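# Place the square wipe sachet into the held pouch

## Task

Put the wipe, which is the square sachet, inside the first-aid pouch that one robot hand is holding, and put no other sachet in. At the end the pouch and all remaining sachets must be on the table. If the pouch drops or tips over, the score may go down.

## Robot and tools

ROBOT AND FRAME. There are two arms. left_arm carries a left hand and right_arm a right hand, each a mirror of the other. Both bases sit near x -0.04 m and z 0.02 m, left_arm at y +0.371 and right_arm at y -0.248. Everything uses the scene frame: origin at table-top height halfway between the arms, +x out over the table, +y toward left_arm, +z up. A camera stand is fixed behind the arms. Loose objects may get an occasional small nudge.

HAND POINT. Each arm is steered by a hand point fixed to the palm, 0.15 m from the wrist face along the fingers and 0.05 m in front of the palm. Its +z runs along the straight fingers and +y points out of the palm. +x crosses the palm away from the thumb on the right hand, but toward the thumb on the left hand. Straight fingertips reach 0.06-0.07 m beyond the point and lie 0.06 m behind it (-y). A bracket on the little-finger side of the wrist can strike things.

THE 28-NUMBER ROW. Each row is a single flat list covering both arms, all values in [-1, 1]. Order: left dx, dy, dz, rx, ry, rz, then left thumb_turn, thumb_bend, index, middle, ring, little, force_limit, speed, then the same 14 numbers for the right arm. The six pose numbers are offsets, not poses. They count from that arm's Hand target as it stood when the action or move began, along scene axes. 1.0 equals 0.6 m for dx/dy/dz and 180 degrees for the rotation vector rx/ry/rz, which turns about the Hand target position. Every row of one action counts from that same start, so sending an offset again moves further. Six zeros re-request the current Hand target. The hand numbers are absolute targets, with -1 open and +1 closed. thumb_turn +1 swings the thumb in front of the palm, facing the fingers. force_limit runs from about 0 N at -1 to 10 N at +1 (15 N for both thumb motors). speed runs from nearly still at -1 to full at +0.48 and above. No hand value means unchanged. To keep a hand as it is, resend the last eight numbers you sent it. If you have sent none yet, send its hand_measured six followed by hand_force_limit and hand_speed.

TOOLS.
- execute_actions(actions, cameras): actions is a list of actions. Each action holds up to 15 rows, one per 1/30 s step, and lasts 0.5 s; a short action holds its last row. cameras takes names, ["all"] or []. With an empty actions list you get all images by default.
- move(target, speed, blend, blocking, cameras): target is one row or up to 15 rows, run as straight paths. Every row's offsets count from the same starting Hand targets, not from the previous row. speed is the path's top speed in m/s, 0.002-4.3, default 0.25; turning is capped at twice that in rad/s. Give one speed or one per target. blend, in m, rounds the corners between targets; 0 stops at each. Every move stops after 10 s of path. Hand numbers in the first row go out at the start; later rows' hand numbers go out on arrival, once everything rests. blocking=false returns after about 0.5 s while the motion carries on. The result adds a move: line (done, off_target, moving, held, fault) plus limits (paced = clipped, held = steps withheld). Moves do not avoid obstacles. Do not route a path near an arm's own base, since that can flip its shoulder.
- wait(seconds 0-10, cameras): lets time pass; a running move continues.
- stop(cameras): brakes the running move.
- zoom_image(camera, region [x0, y0, x1, y1] in image pixels, each side at most 504): a closer view of the newest image from that camera.
- show_instructions(): shows the reference pages.
- finished_scene(scene 1): ends the scene for good.

RESULTS. end_effector_position (m) and end_effector_quat_wxyz are given in the scene frame. Hand target is the last commanded pose after clipping, and the next offsets start from it. hand_measured, hand_stopped_by (moving, target, force, stalled, fault) and hand_load_n list six values in motor order. A positive load means the finger is being pushed open; a load that falls near 0 suggests the grip slipped. You also get joint positions, velocities (often reported as within noise), torques and motor temperatures. Calls that ran actions also list some step readings.

CONTROL HABITS. Each step, the commanded orientation is clipped to within 40 degrees of the measured one. Arms commonly rest 1-3 cm (sometimes 5 cm) short, usually low, and an elbow may sag under load. Waiting does not close that gap; send the remaining distance as a new offset. To stop pressing on something, command a target back past the hand point. With the thumb turned in, the hand holds objects 0.035-0.065 m thick, or handles down to 0.025 m. For a soft grip, close at speed -0.94 or lower. A closed finger locks and holds at least 15 N. To grip harder, raise force_limit and send a target more closed than hand_measured; to loosen, send one more open.

CAMERAS. cam_head_left, cam_head_right, cam_high, cam_low, cam_left_wrist and cam_right_wrist, all 896x504. Calibration is supplied but may be off by a few mm and degrees. Wrist images can lag behind arm motion.

AVOID. Do not drop the pouch or sachets, let go of objects while they move, or strike the table or fixed parts hard. Arms must not touch or squeeze each other, which includes one hand closing on the other's fingers. Avoid hard pushes and heavy finger loads. Anything ending up off the table means failure. Keep motors cool: a MOTOR HOT warning shows at 85 °C, and at 100 °C the arm goes limp for 30-60 s.

Each tool is called after "Request:" by a JSON object that holds its "op" and its "data".

Reference images:

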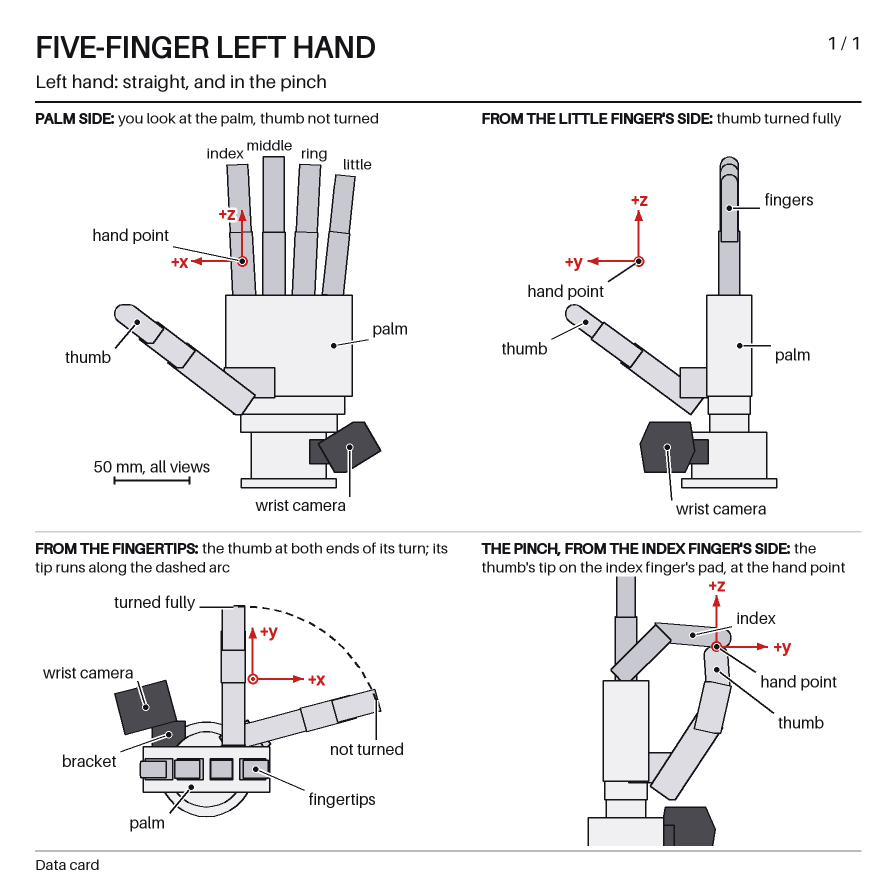

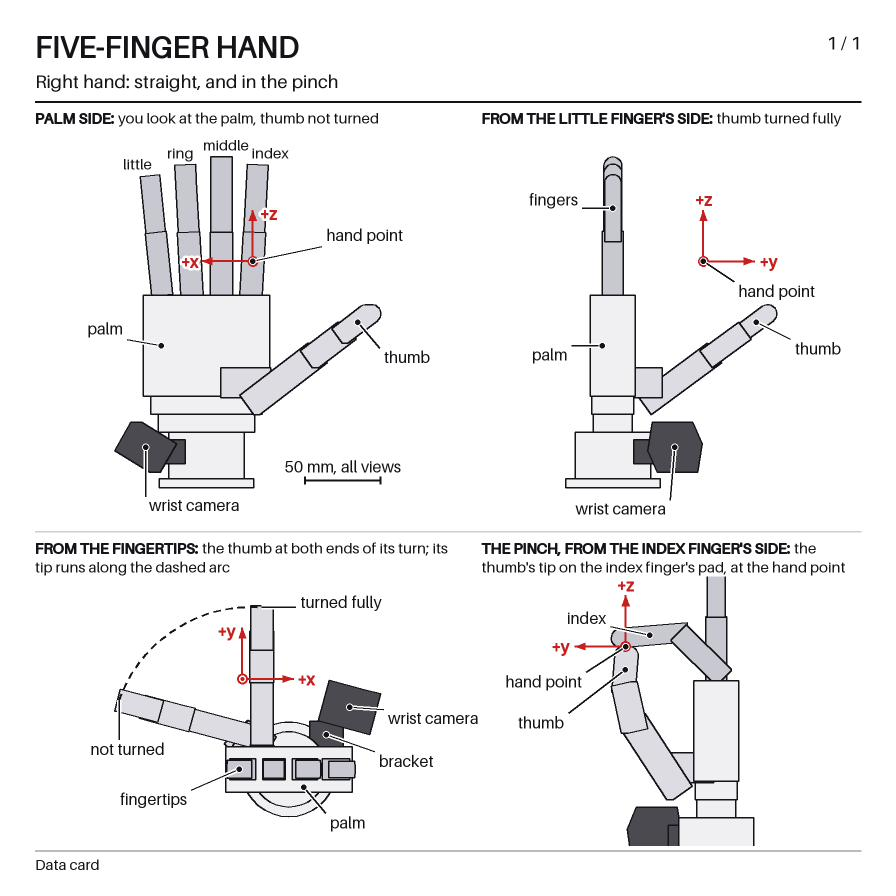

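## Session

Request:
{"op": "execute_actions", "data": {"actions": []}}

Scene clock: 0.00 s.
left_arm: end_effector_position=(+0.2392, -0.0084, +0.2121) hand_measured=(+0.928, -0.268, +0.304, +0.296, +1.000, +1.000) hand_load_n=(+2.0, +7.5, +2.0, +16.0, +0.0, +0.0) hand_stopped_by=(target, target, target, target, target, target) hand_force_limit=0.00 hand_speed=-0.80 end_effector_quat_wxyz=(+0.386, +0.560, +0.536, -0.500) | right_arm: end_effector_position=(+0.5004, -0.2191, +0.4481) hand_measured=(-1.000, -1.000, -1.000, -1.000, -1.000, -1.000) hand_load_n=(-0.5, +0.0, +0.0, +0.0, +0.0, +0.0) hand_stopped_by=(target, target, target, target, target, target) hand_force_limit=0.00 hand_speed=-0.80 end_effector_quat_wxyz=(+0.499, -0.499, +0.501, -0.501)
Joint positions: left_arm=[-0.656 1.156 0.565 0.179 1.041 1.826] | right_arm=[0 1.047 1.047 0 0 0]
Joint velocities: within noise
Joint torques (N m): no reading
Motor temperatures (°C): left_arm=[29 30 28 24 28 27] | right_arm=[26 27 25 28 28 25]
Heat: left arm: hottest shoulder 30 °C; right arm: hottest wrist pitch 28 °C.
Hand target: left_arm +0.2446, -0.0124, +0.2222; +0.393, +0.562, +0.530, -0.499 | right_arm +0.5020, -0.2191, +0.4694; +0.508, -0.490, +0.492, -0.510

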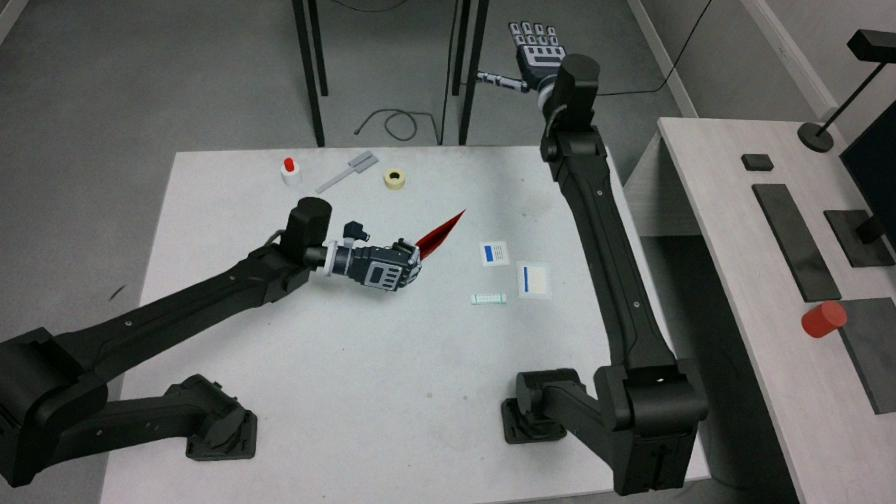

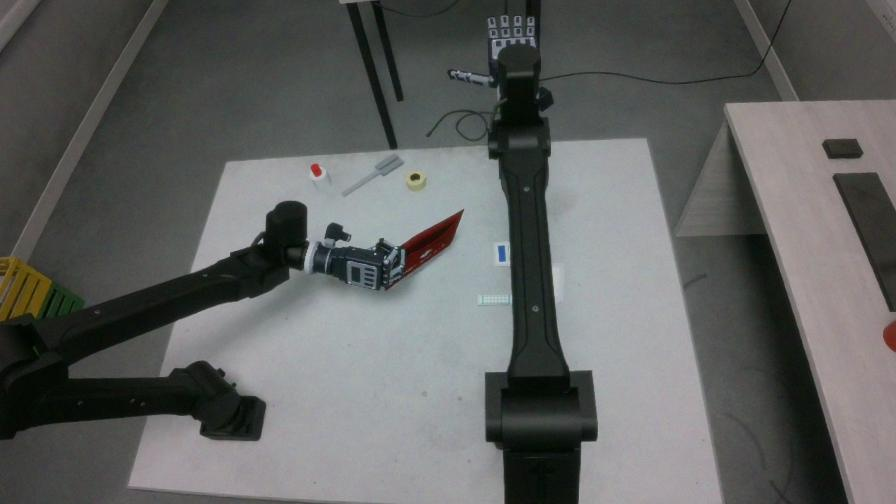

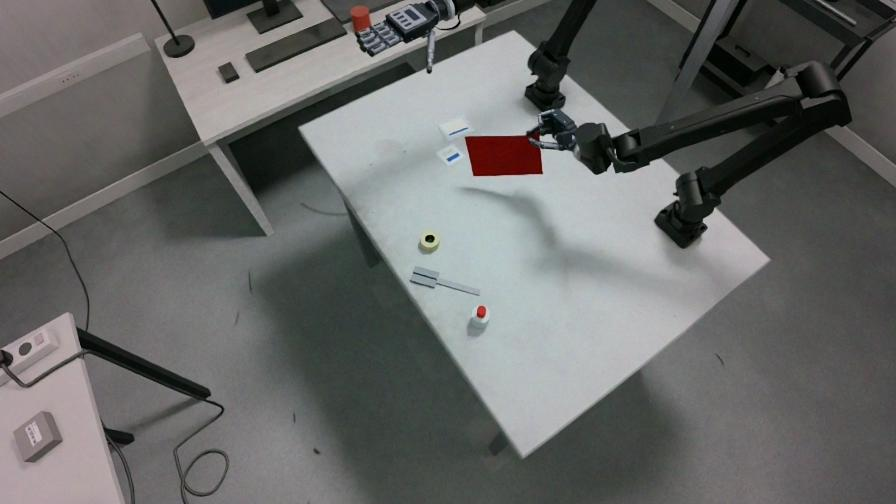

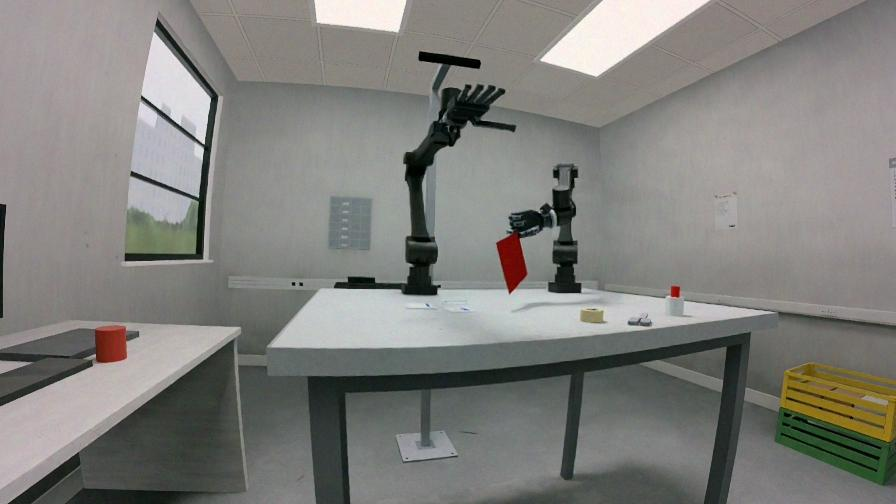

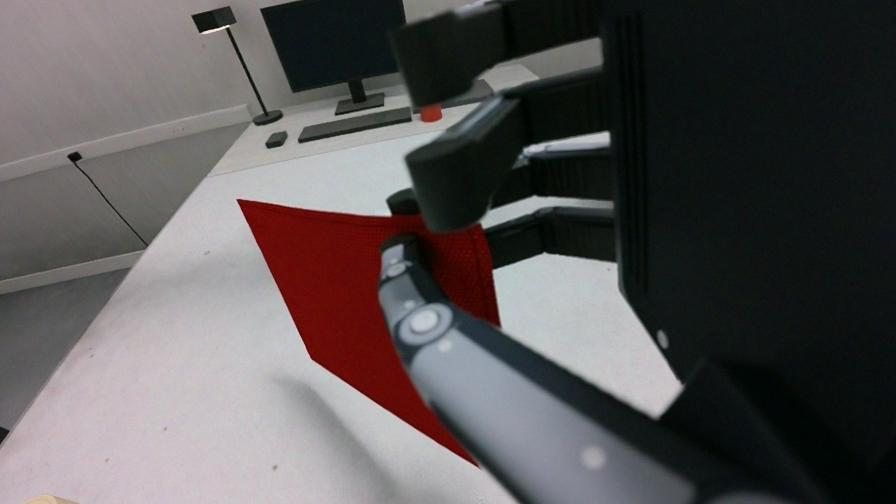

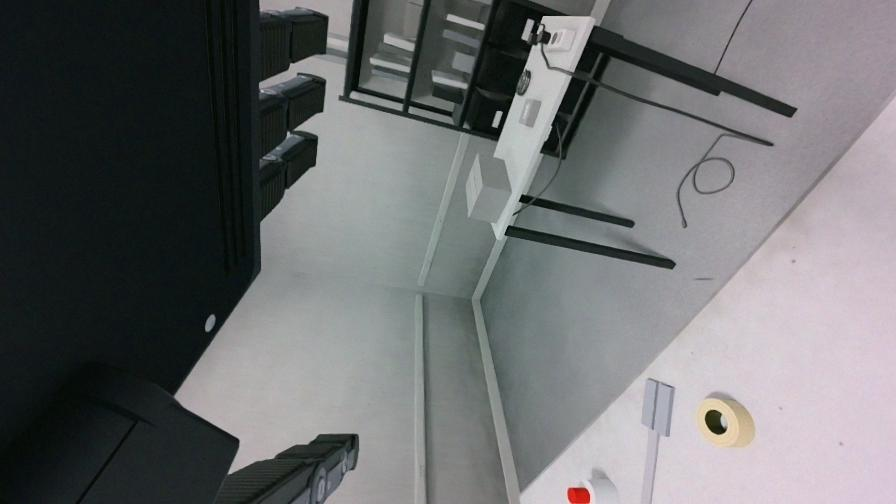

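Request:
{"op": "zoom_image", "data": {"camera": "cam_head_left", "region": [380, 190, 600, 320]}}

Request:
{"op": "zoom_image", "data": {"camera": "cam_head_right", "region": [340, 190, 600, 340]}}

Request:
{"op": "zoom_image", "data": {"camera": "cam_high", "region": [400, 90, 600, 200]}}

Request:
{"op": "zoom_image", "data": {"camera": "cam_left_wrist", "region": [200, 150, 560, 480]}}

Request:
{"op": "zoom_image", "data": {"camera": "cam_low", "region": [360, 180, 620, 330]}}

Scaled by 2.291 from the camera's 896x504 image, which has a finer 1280x720 frame.

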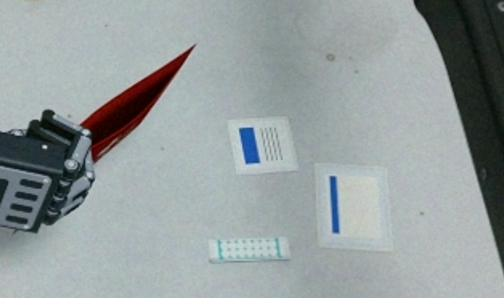

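Scaled by 1.938 from the camera's 896x504 image, which has a finer 1280x720 frame.

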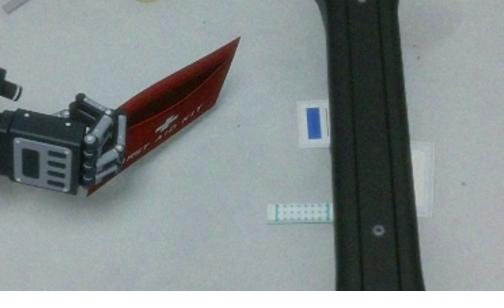

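Scaled by 2.520 from the camera's 896x504 image, which has a finer 1280x720 frame.

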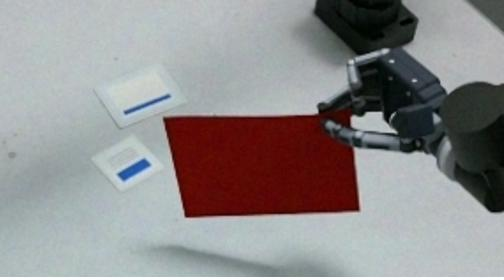

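Scaled by 1.400 from the camera's 896x504 image, which has a finer 1280x720 frame.

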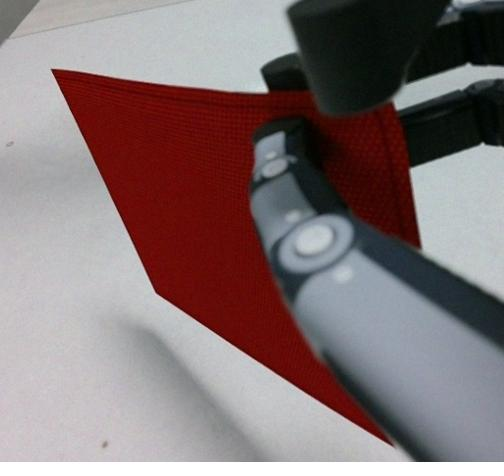

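Scaled by 1.938 from the camera's 896x504 image, which has a finer 1280x720 frame.

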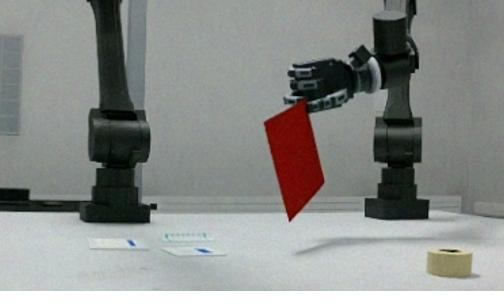

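Request:
{"op": "move", "data": {"target": [0,0.25,0.03,0,0,0,0.928,-0.268,0.304,0.296,1.0,1.0,0.0,-0.8, -0.2,-0.13,-0.25,0.385,0.385,-0.385,-1,-1,-1,-1,-1,-1,0.0,-0.8], "speed": 0.3, "cameras": ["all"]}}

Scene clock: 47.47 s.
left_arm: end_effector_position=(+0.2486, +0.1338, +0.2464) hand_measured=(+0.928, -0.270, +0.304, +0.294, +1.000, +1.000) hand_load_n=(+2.0, +6.5, +1.5, +14.5, +0.0, +0.0) hand_stopped_by=(target, target, target, force, target, target) hand_force_limit=0.00 hand_speed=-0.80 end_effector_quat_wxyz=(+0.441, +0.511, +0.537, -0.505) | right_arm: end_effector_position=(+0.3704, -0.2922, +0.3022) hand_measured=(-1.000, -1.000, -1.000, -1.000, -1.000, -1.000) hand_load_n=(+0.0, +0.0, +0.0, +0.0, +0.5, +0.0) hand_stopped_by=(target, target, target, target, target, target) hand_force_limit=0.00 hand_speed=-0.80 end_effector_quat_wxyz=(-0.007, -0.008, +1.000, -0.016)
Joint positions: left_arm=[-0.195 0.881 0.488 -0.233 1.399 2.098] | right_arm=[-0.247 1.383 1.492 -1.685 0.035 1.304]
Joint torques (N m): left_arm=[0.97 -3.78 8.27 1.2 0.73 0.26] | right_arm=[2.96 -7.77 14.82 -0.58 -0.08 0.08]
Motor temperatures (°C): left_arm=[29 30 33 24 28 26] | right_arm=[26 27 35 28 27 25]
Heat: left arm: hottest elbow 33 °C; right arm: hottest elbow 35 °C.
Hand target: left_arm +0.2448, +0.1377, +0.2403; +0.393, +0.562, +0.530, -0.499 | right_arm +0.3821, -0.2970, +0.3192; -0.002, +0.000, +1.000, -0.018
Off the commanded pose: left_arm 0.008 m, 8 deg | right_arm 0.021 m, 1 deg.
joint sent to its limit (left arm) — joint 6 (wrist roll), upper limit. The joint targets are off in orientation, not in position.
joint sent to its limit (right arm) — joint 4 (wrist pitch), lower limit. The joint targets still meet the commanded pose.
move: off_target (left_arm, right_arm)
camera_calibration:
cam_left_wrist: T_world_to_cam=[[-0.980705, 0.0201904, -0.194446, 0.289235], [0.173003, 0.552802, -0.815157, 0.0878501], [0.0910318, -0.833068, -0.545628, 0.341279], [0, 0, 0, 1]] pos_world=[0.237388, 0.229905, 0.314063]
cam_right_wrist: T_world_to_cam=[[-0.304914, 0.952343, 0.00836489, 0.38137], [0.811976, 0.255362, 0.524867, -0.387667], [0.497718, 0.166831, -0.851143, 0.239807], [0, 0, 0, 1]] pos_world=[0.311705, -0.304207, 0.404394]

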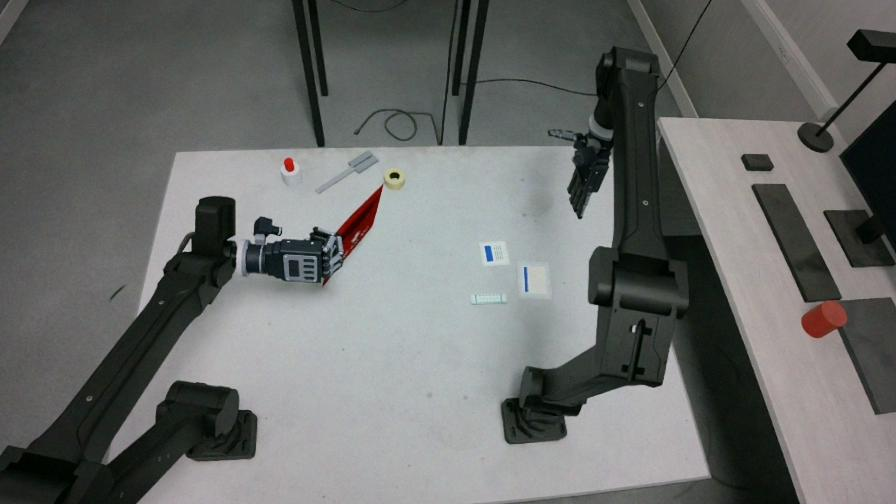

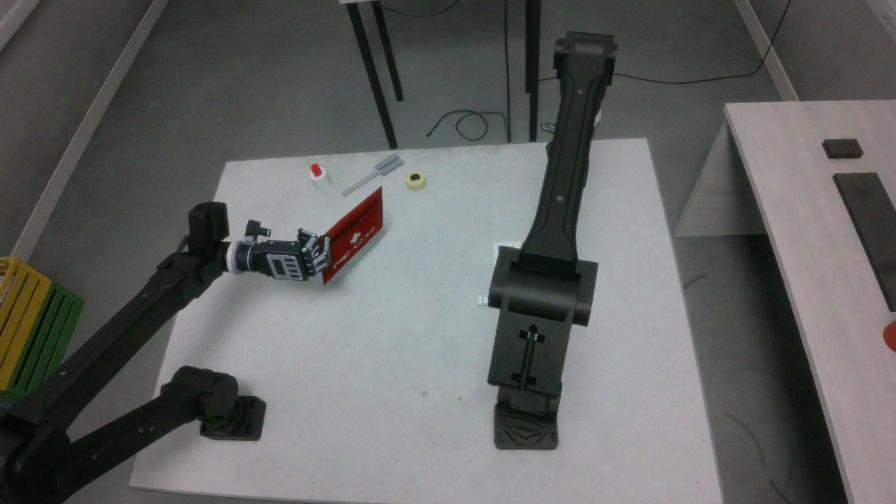

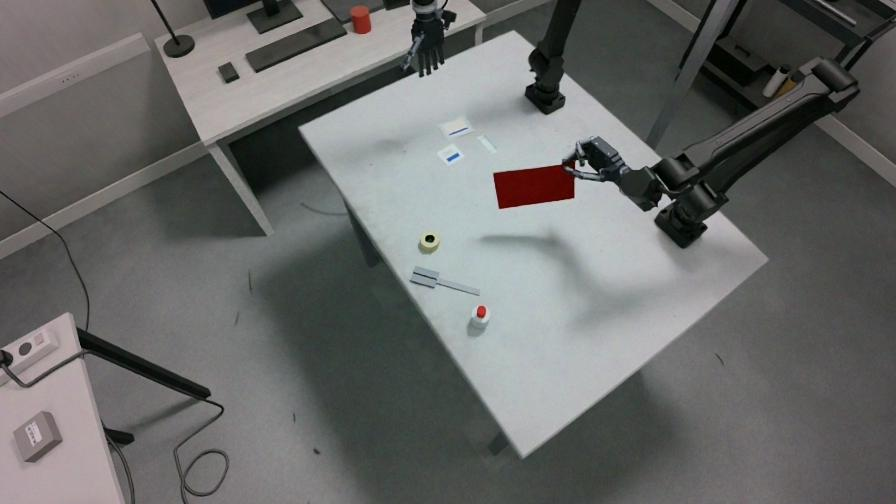

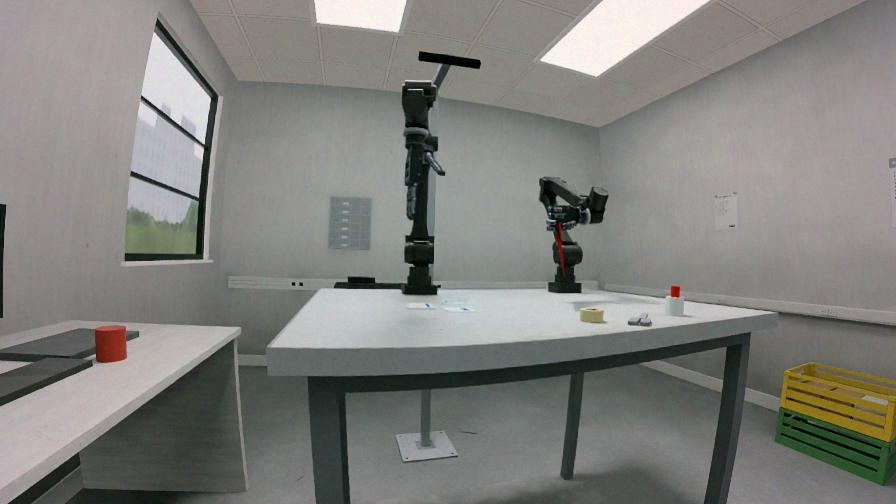

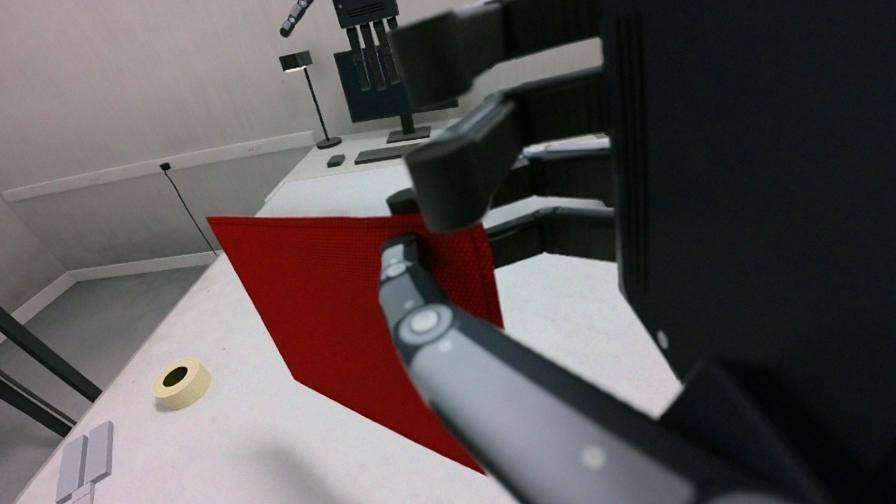

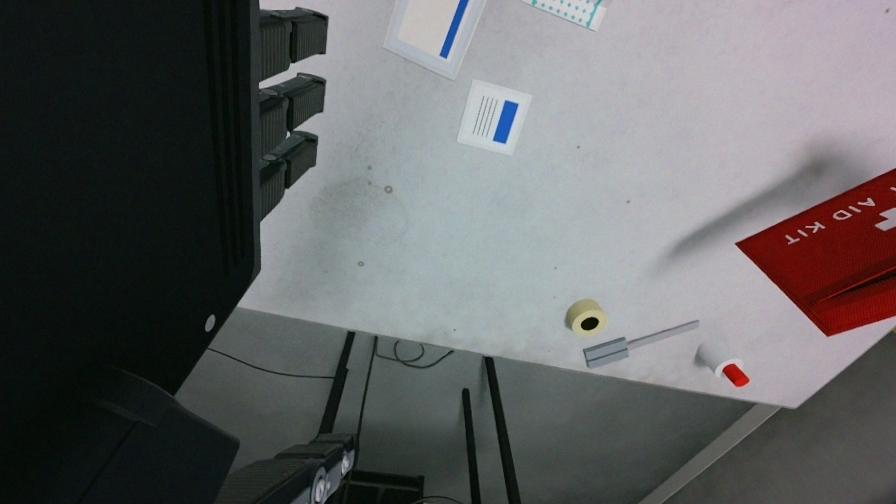

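Request:
{"op": "zoom_image", "data": {"camera": "cam_right_wrist", "region": [380, 0, 620, 170]}}

Request:
{"op": "zoom_image", "data": {"camera": "cam_head_right", "region": [280, 160, 440, 310]}}

Scaled by 2.100 from the camera's 896x504 image, which has a finer 1280x720 frame.

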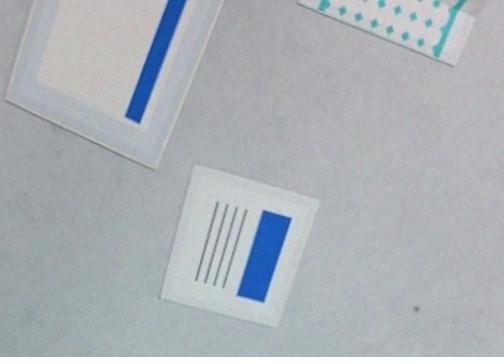

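Scaled by 3.150 from the camera's 896x504 image, which has a finer 1280x720 frame.

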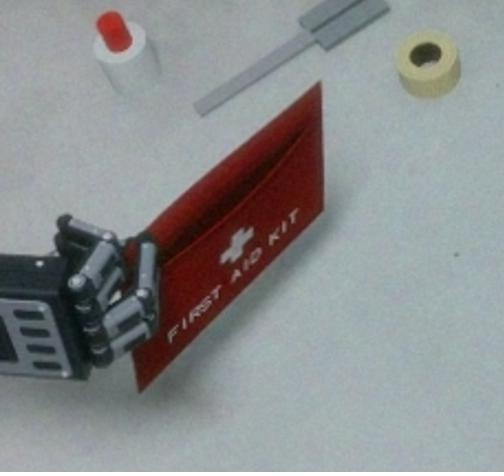

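Request:
{"op": "zoom_image", "data": {"camera": "cam_head_left", "region": [460, 220, 570, 320]}}

Request:
{"op": "zoom_image", "data": {"camera": "cam_high", "region": [420, 100, 520, 180]}}

Request:
{"op": "zoom_image", "data": {"camera": "cam_low", "region": [390, 280, 500, 330]}}

Scaled by 4.582 from the camera's 896x504 image, which has a finer 1280x720 frame.

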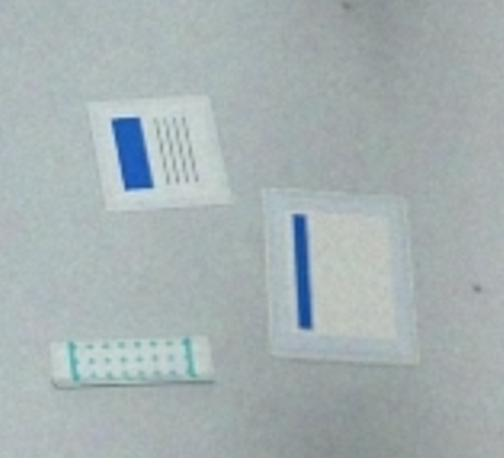

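Scaled by 5.040 from the camera's 896x504 image, which has a finer 1280x720 frame.

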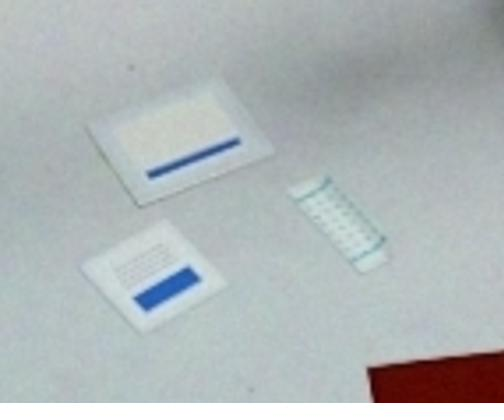

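Scaled by 4.582 from the camera's 896x504 image, which has a finer 1280x720 frame.

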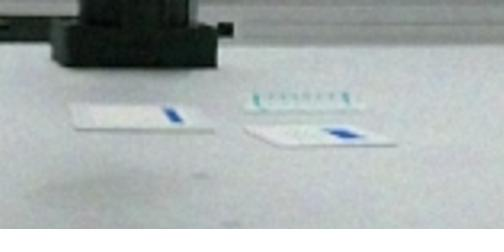

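Request:
{"op": "move", "data": {"target": [0,0,0,0,0,0,0.928,-0.268,0.304,0.296,1.0,1.0,0.0,-0.8, -0.028,0.128,-0.3,-0.217,-0.217,0.465,1,-1,-0.4,-0.4,-1,-1,-0.4,0.0], "speed": 0.3, "cameras": ["cam_head_left","cam_high","cam_low","cam_right_wrist"]}}

Scene clock: 75.93 s.
left_arm: end_effector_position=(+0.2487, +0.1339, +0.2464) hand_measured=(+0.928, -0.270, +0.304, +0.294, +1.000, +1.000) hand_load_n=(+2.0, +6.5, +1.5, +14.5, +0.0, +0.0) hand_stopped_by=(target, target, target, force, target, target) hand_force_limit=0.00 hand_speed=-0.80 end_effector_quat_wxyz=(+0.441, +0.511, +0.538, -0.505) | right_arm: end_effector_position=(+0.3656, -0.2222, +0.1366) hand_measured=(+1.000, -1.000, -0.400, -0.400, -1.000, -1.000) hand_load_n=(+0.0, +0.0, +0.0, +0.0, +0.0, +0.0) hand_stopped_by=(target, target, target, target, target, target) hand_force_limit=-0.40 hand_speed=0.00 end_effector_quat_wxyz=(-0.303, +0.633, -0.644, +0.306)
Joint positions: left_arm=[-0.195 0.881 0.488 -0.233 1.399 2.098] | right_arm=[-0.009 1.034 0.618 -0.266 0.002 0.005]
Joint torques (N m): left_arm=[0.91 -3.78 8.28 1.21 0.73 0.27] | right_arm=[3.19 -5.01 9.94 1.96 -0.09 -0.1]
Heat: left arm: hottest elbow 34 °C; right arm: hottest elbow 34 °C.
Hand target: left_arm +0.2448, +0.1376, +0.2403; +0.393, +0.562, +0.530, -0.499 | right_arm +0.3653, -0.2203, +0.1393; -0.309, +0.635, -0.636, +0.312
Off the commanded pose: left_arm 0.008 m, 8 deg | right_arm 0.003 m, 1 deg.
joint sent to its limit (left arm) — joint 6 (wrist roll), upper limit. The joint targets are off in orientation, not in position.
move: off_target (left_arm)
camera_calibration:
cam_right_wrist: T_world_to_cam=[[-0.634116, -0.277777, -0.721621, 0.261375], [-0.551318, 0.816779, 0.170058, 0.356891], [0.542167, 0.505679, -0.671077, 0.124029], [0, 0, 0, 1]] pos_world=[0.295259, -0.281616, 0.211154]
Images, in order (width x height): cam_head_left 896x504, cam_high 896x504, cam_low 896x504, cam_right_wrist 896x504.

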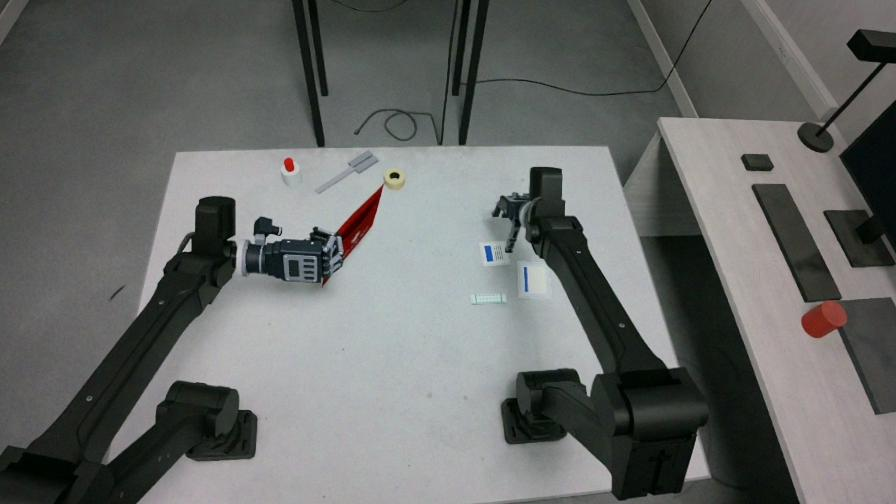

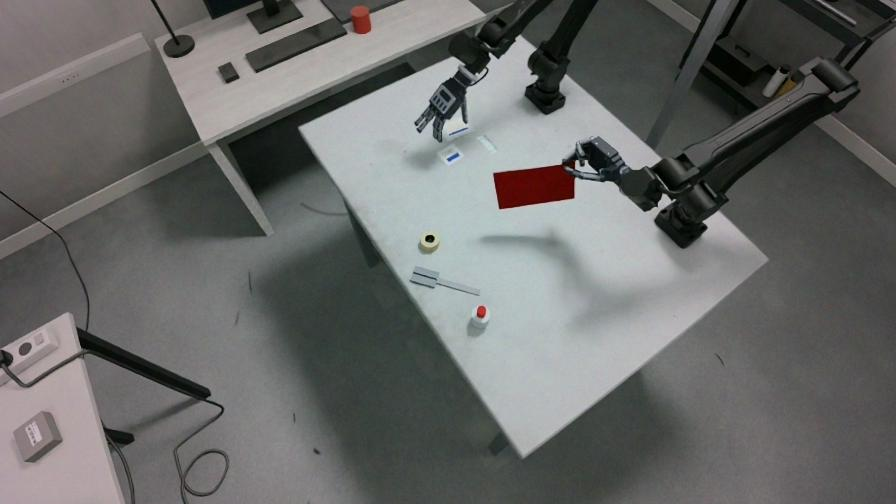

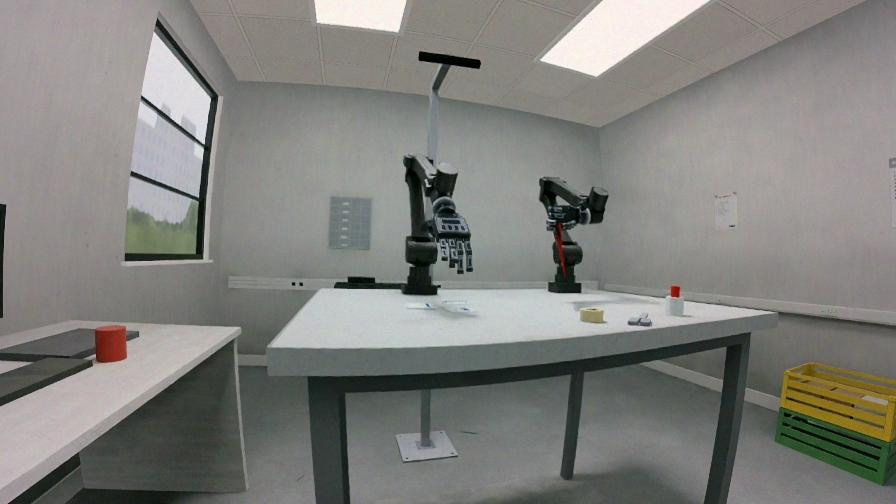

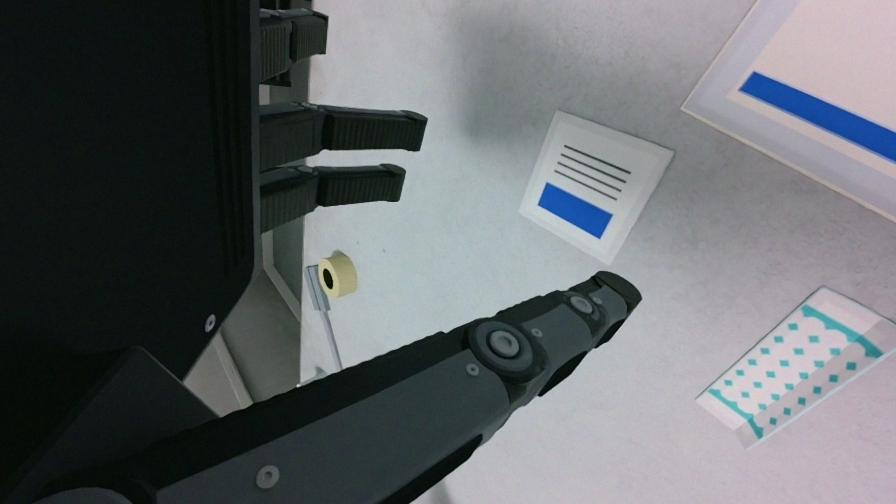

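Request:
{"op": "zoom_image", "data": {"camera": "cam_right_wrist", "region": [260, 80, 720, 338]}}

Request:
{"op": "zoom_image", "data": {"camera": "cam_head_left", "region": [460, 160, 600, 320]}}

Request:
{"op": "zoom_image", "data": {"camera": "cam_low", "region": [390, 150, 500, 330]}}

Request:
{"op": "zoom_image", "data": {"camera": "cam_high", "region": [390, 40, 520, 180]}}

Scaled by 1.096 from the camera's 896x504 image, which has a finer 1280x720 frame.

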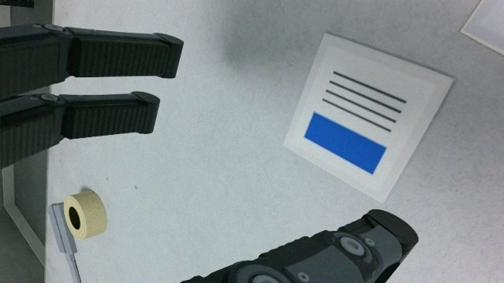

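Scaled by 3.150 from the camera's 896x504 image, which has a finer 1280x720 frame.

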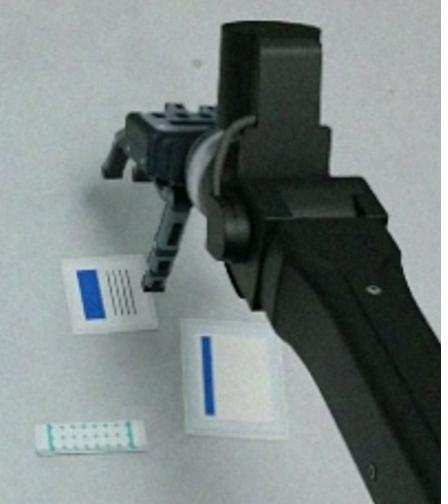

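Scaled by 2.800 from the camera's 896x504 image, which has a finer 1280x720 frame.

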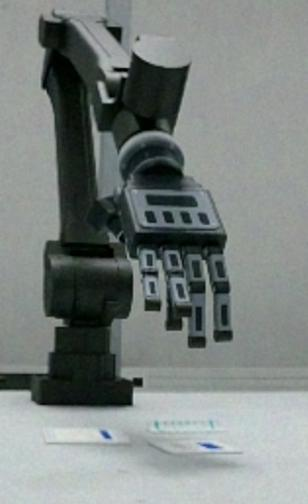

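Scaled by 3.600 from the camera's 896x504 image, which has a finer 1280x720 frame.

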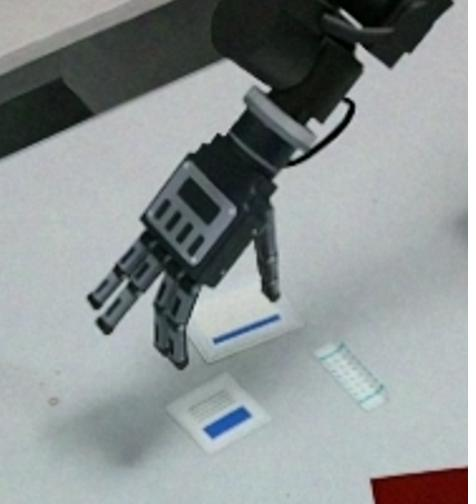

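Request:
{"op": "move", "data": {"target": [0,0,0,0,0,0,0.928,-0.268,0.304,0.296,1.0,1.0,0.0,-0.8, -0.007,-0.02,-0.117,0,0,0,1,-1,-0.4,-0.4,-1,-1,-0.4,0.0], "speed": 0.15, "cameras": ["cam_head_left","cam_high","cam_low","cam_right_wrist"]}}

Request:
{"op": "zoom_image", "data": {"camera": "cam_low", "region": [390, 220, 500, 330]}}

Request:
{"op": "zoom_image", "data": {"camera": "cam_high", "region": [390, 40, 520, 180]}}

Scene clock: 89.87 s.
left_arm: end_effector_position=(+0.2487, +0.1339, +0.2464) hand_measured=(+0.928, -0.270, +0.304, +0.294, +1.000, +1.000) hand_load_n=(+1.5, +6.5, +2.0, +14.5, +0.0, +0.0) hand_stopped_by=(target, target, target, force, target, target) hand_force_limit=0.00 hand_speed=-0.80 end_effector_quat_wxyz=(+0.441, +0.511, +0.538, -0.505) | right_arm: end_effector_position=(+0.3610, -0.2288, +0.0738) hand_measured=(+1.000, -1.000, -0.400, -0.400, -1.000, -1.000) hand_load_n=(+0.0, +0.0, -0.5, +0.0, +0.0, +0.0) hand_stopped_by=(target, target, target, target, target, target) hand_force_limit=-0.40 hand_speed=0.00 end_effector_quat_wxyz=(-0.311, +0.634, -0.636, +0.310)
Joint positions: left_arm=[-0.195 0.881 0.488 -0.233 1.399 2.098] | right_arm=[-0.037 1.138 0.483 -0.006 -0.032 -0.022]
Joint torques (N m): left_arm=[0.97 -3.72 8.28 1.2 0.73 0.27] | right_arm=[2.67 -3.43 8.92 2.04 -0.07 -0.11]
Heat: left arm: hottest elbow 34 °C; right arm: hottest elbow 33 °C.
Hand target: left_arm +0.2448, +0.1376, +0.2403; +0.393, +0.562, +0.530, -0.499 | right_arm +0.3609, -0.2323, +0.0690; -0.309, +0.635, -0.636, +0.312
Off the commanded pose: left_arm 0.008 m, 8 deg | right_arm 0.006 m, 0 deg.
joint sent to its limit (left arm) — joint 6 (wrist roll), upper limit. The joint targets are off in orientation, not in position.
move: off_target (left_arm)
camera_calibration:
cam_right_wrist: T_world_to_cam=[[-0.614959, -0.286762, -0.73457, 0.203284], [-0.565921, 0.809203, 0.157874, 0.374872], [0.549144, 0.512794, -0.659911, 0.0859992], [0, 0, 0, 1]] pos_world=[0.289933, -0.289153, 0.146896]
Images, in order (width x height): cam_head_left 896x504, cam_high 896x504, cam_low 896x504, cam_right_wrist 896x504.

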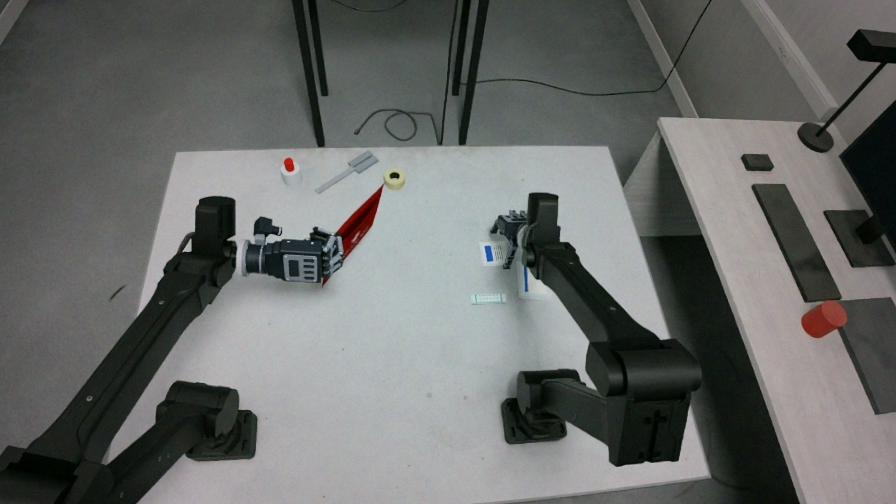

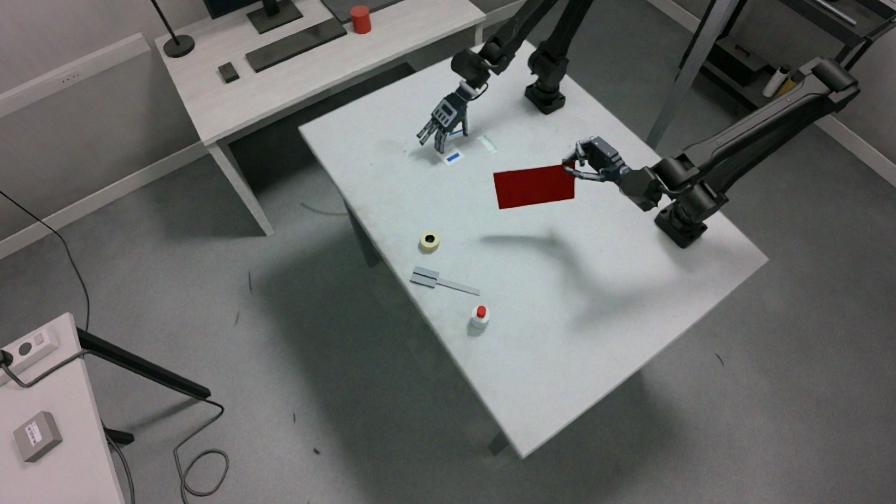

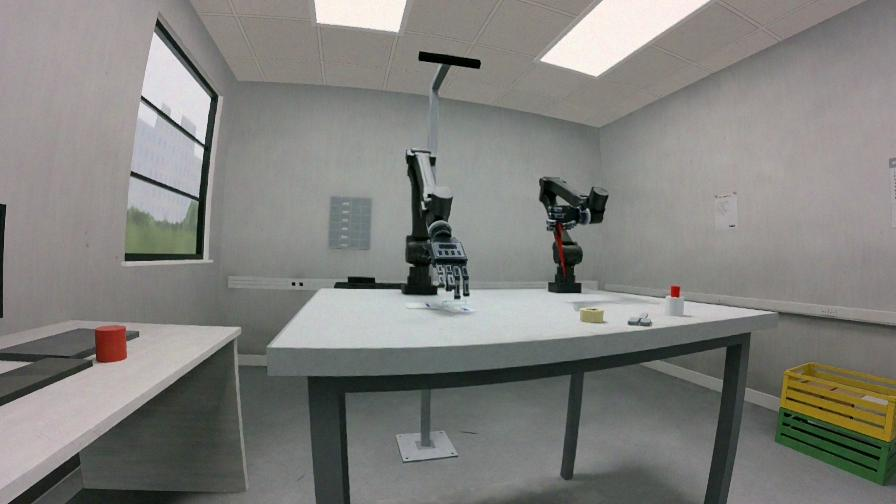

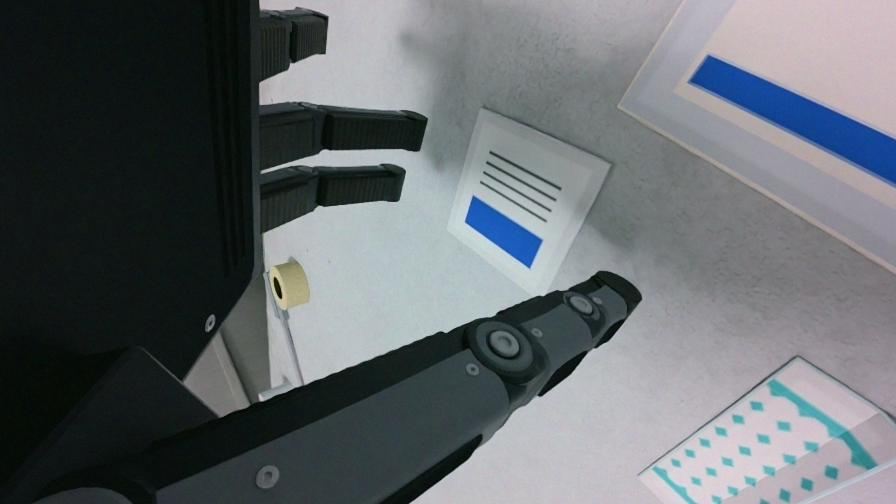

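Scaled by 4.582 from the camera's 896x504 image, which has a finer 1280x720 frame.

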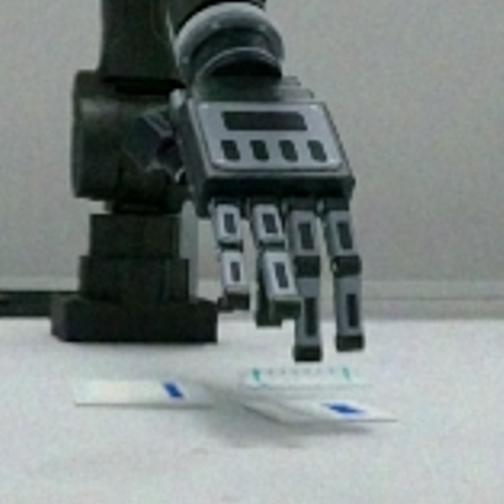

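Scaled by 3.600 from the camera's 896x504 image, which has a finer 1280x720 frame.

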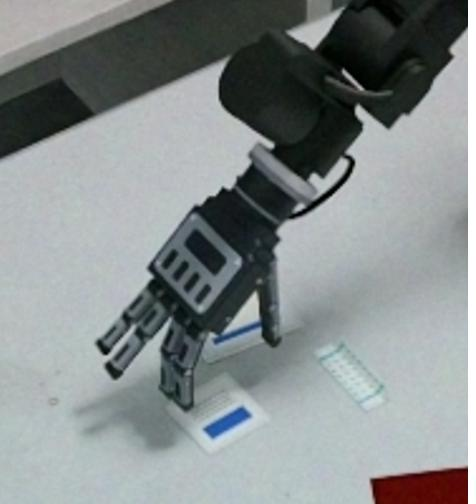

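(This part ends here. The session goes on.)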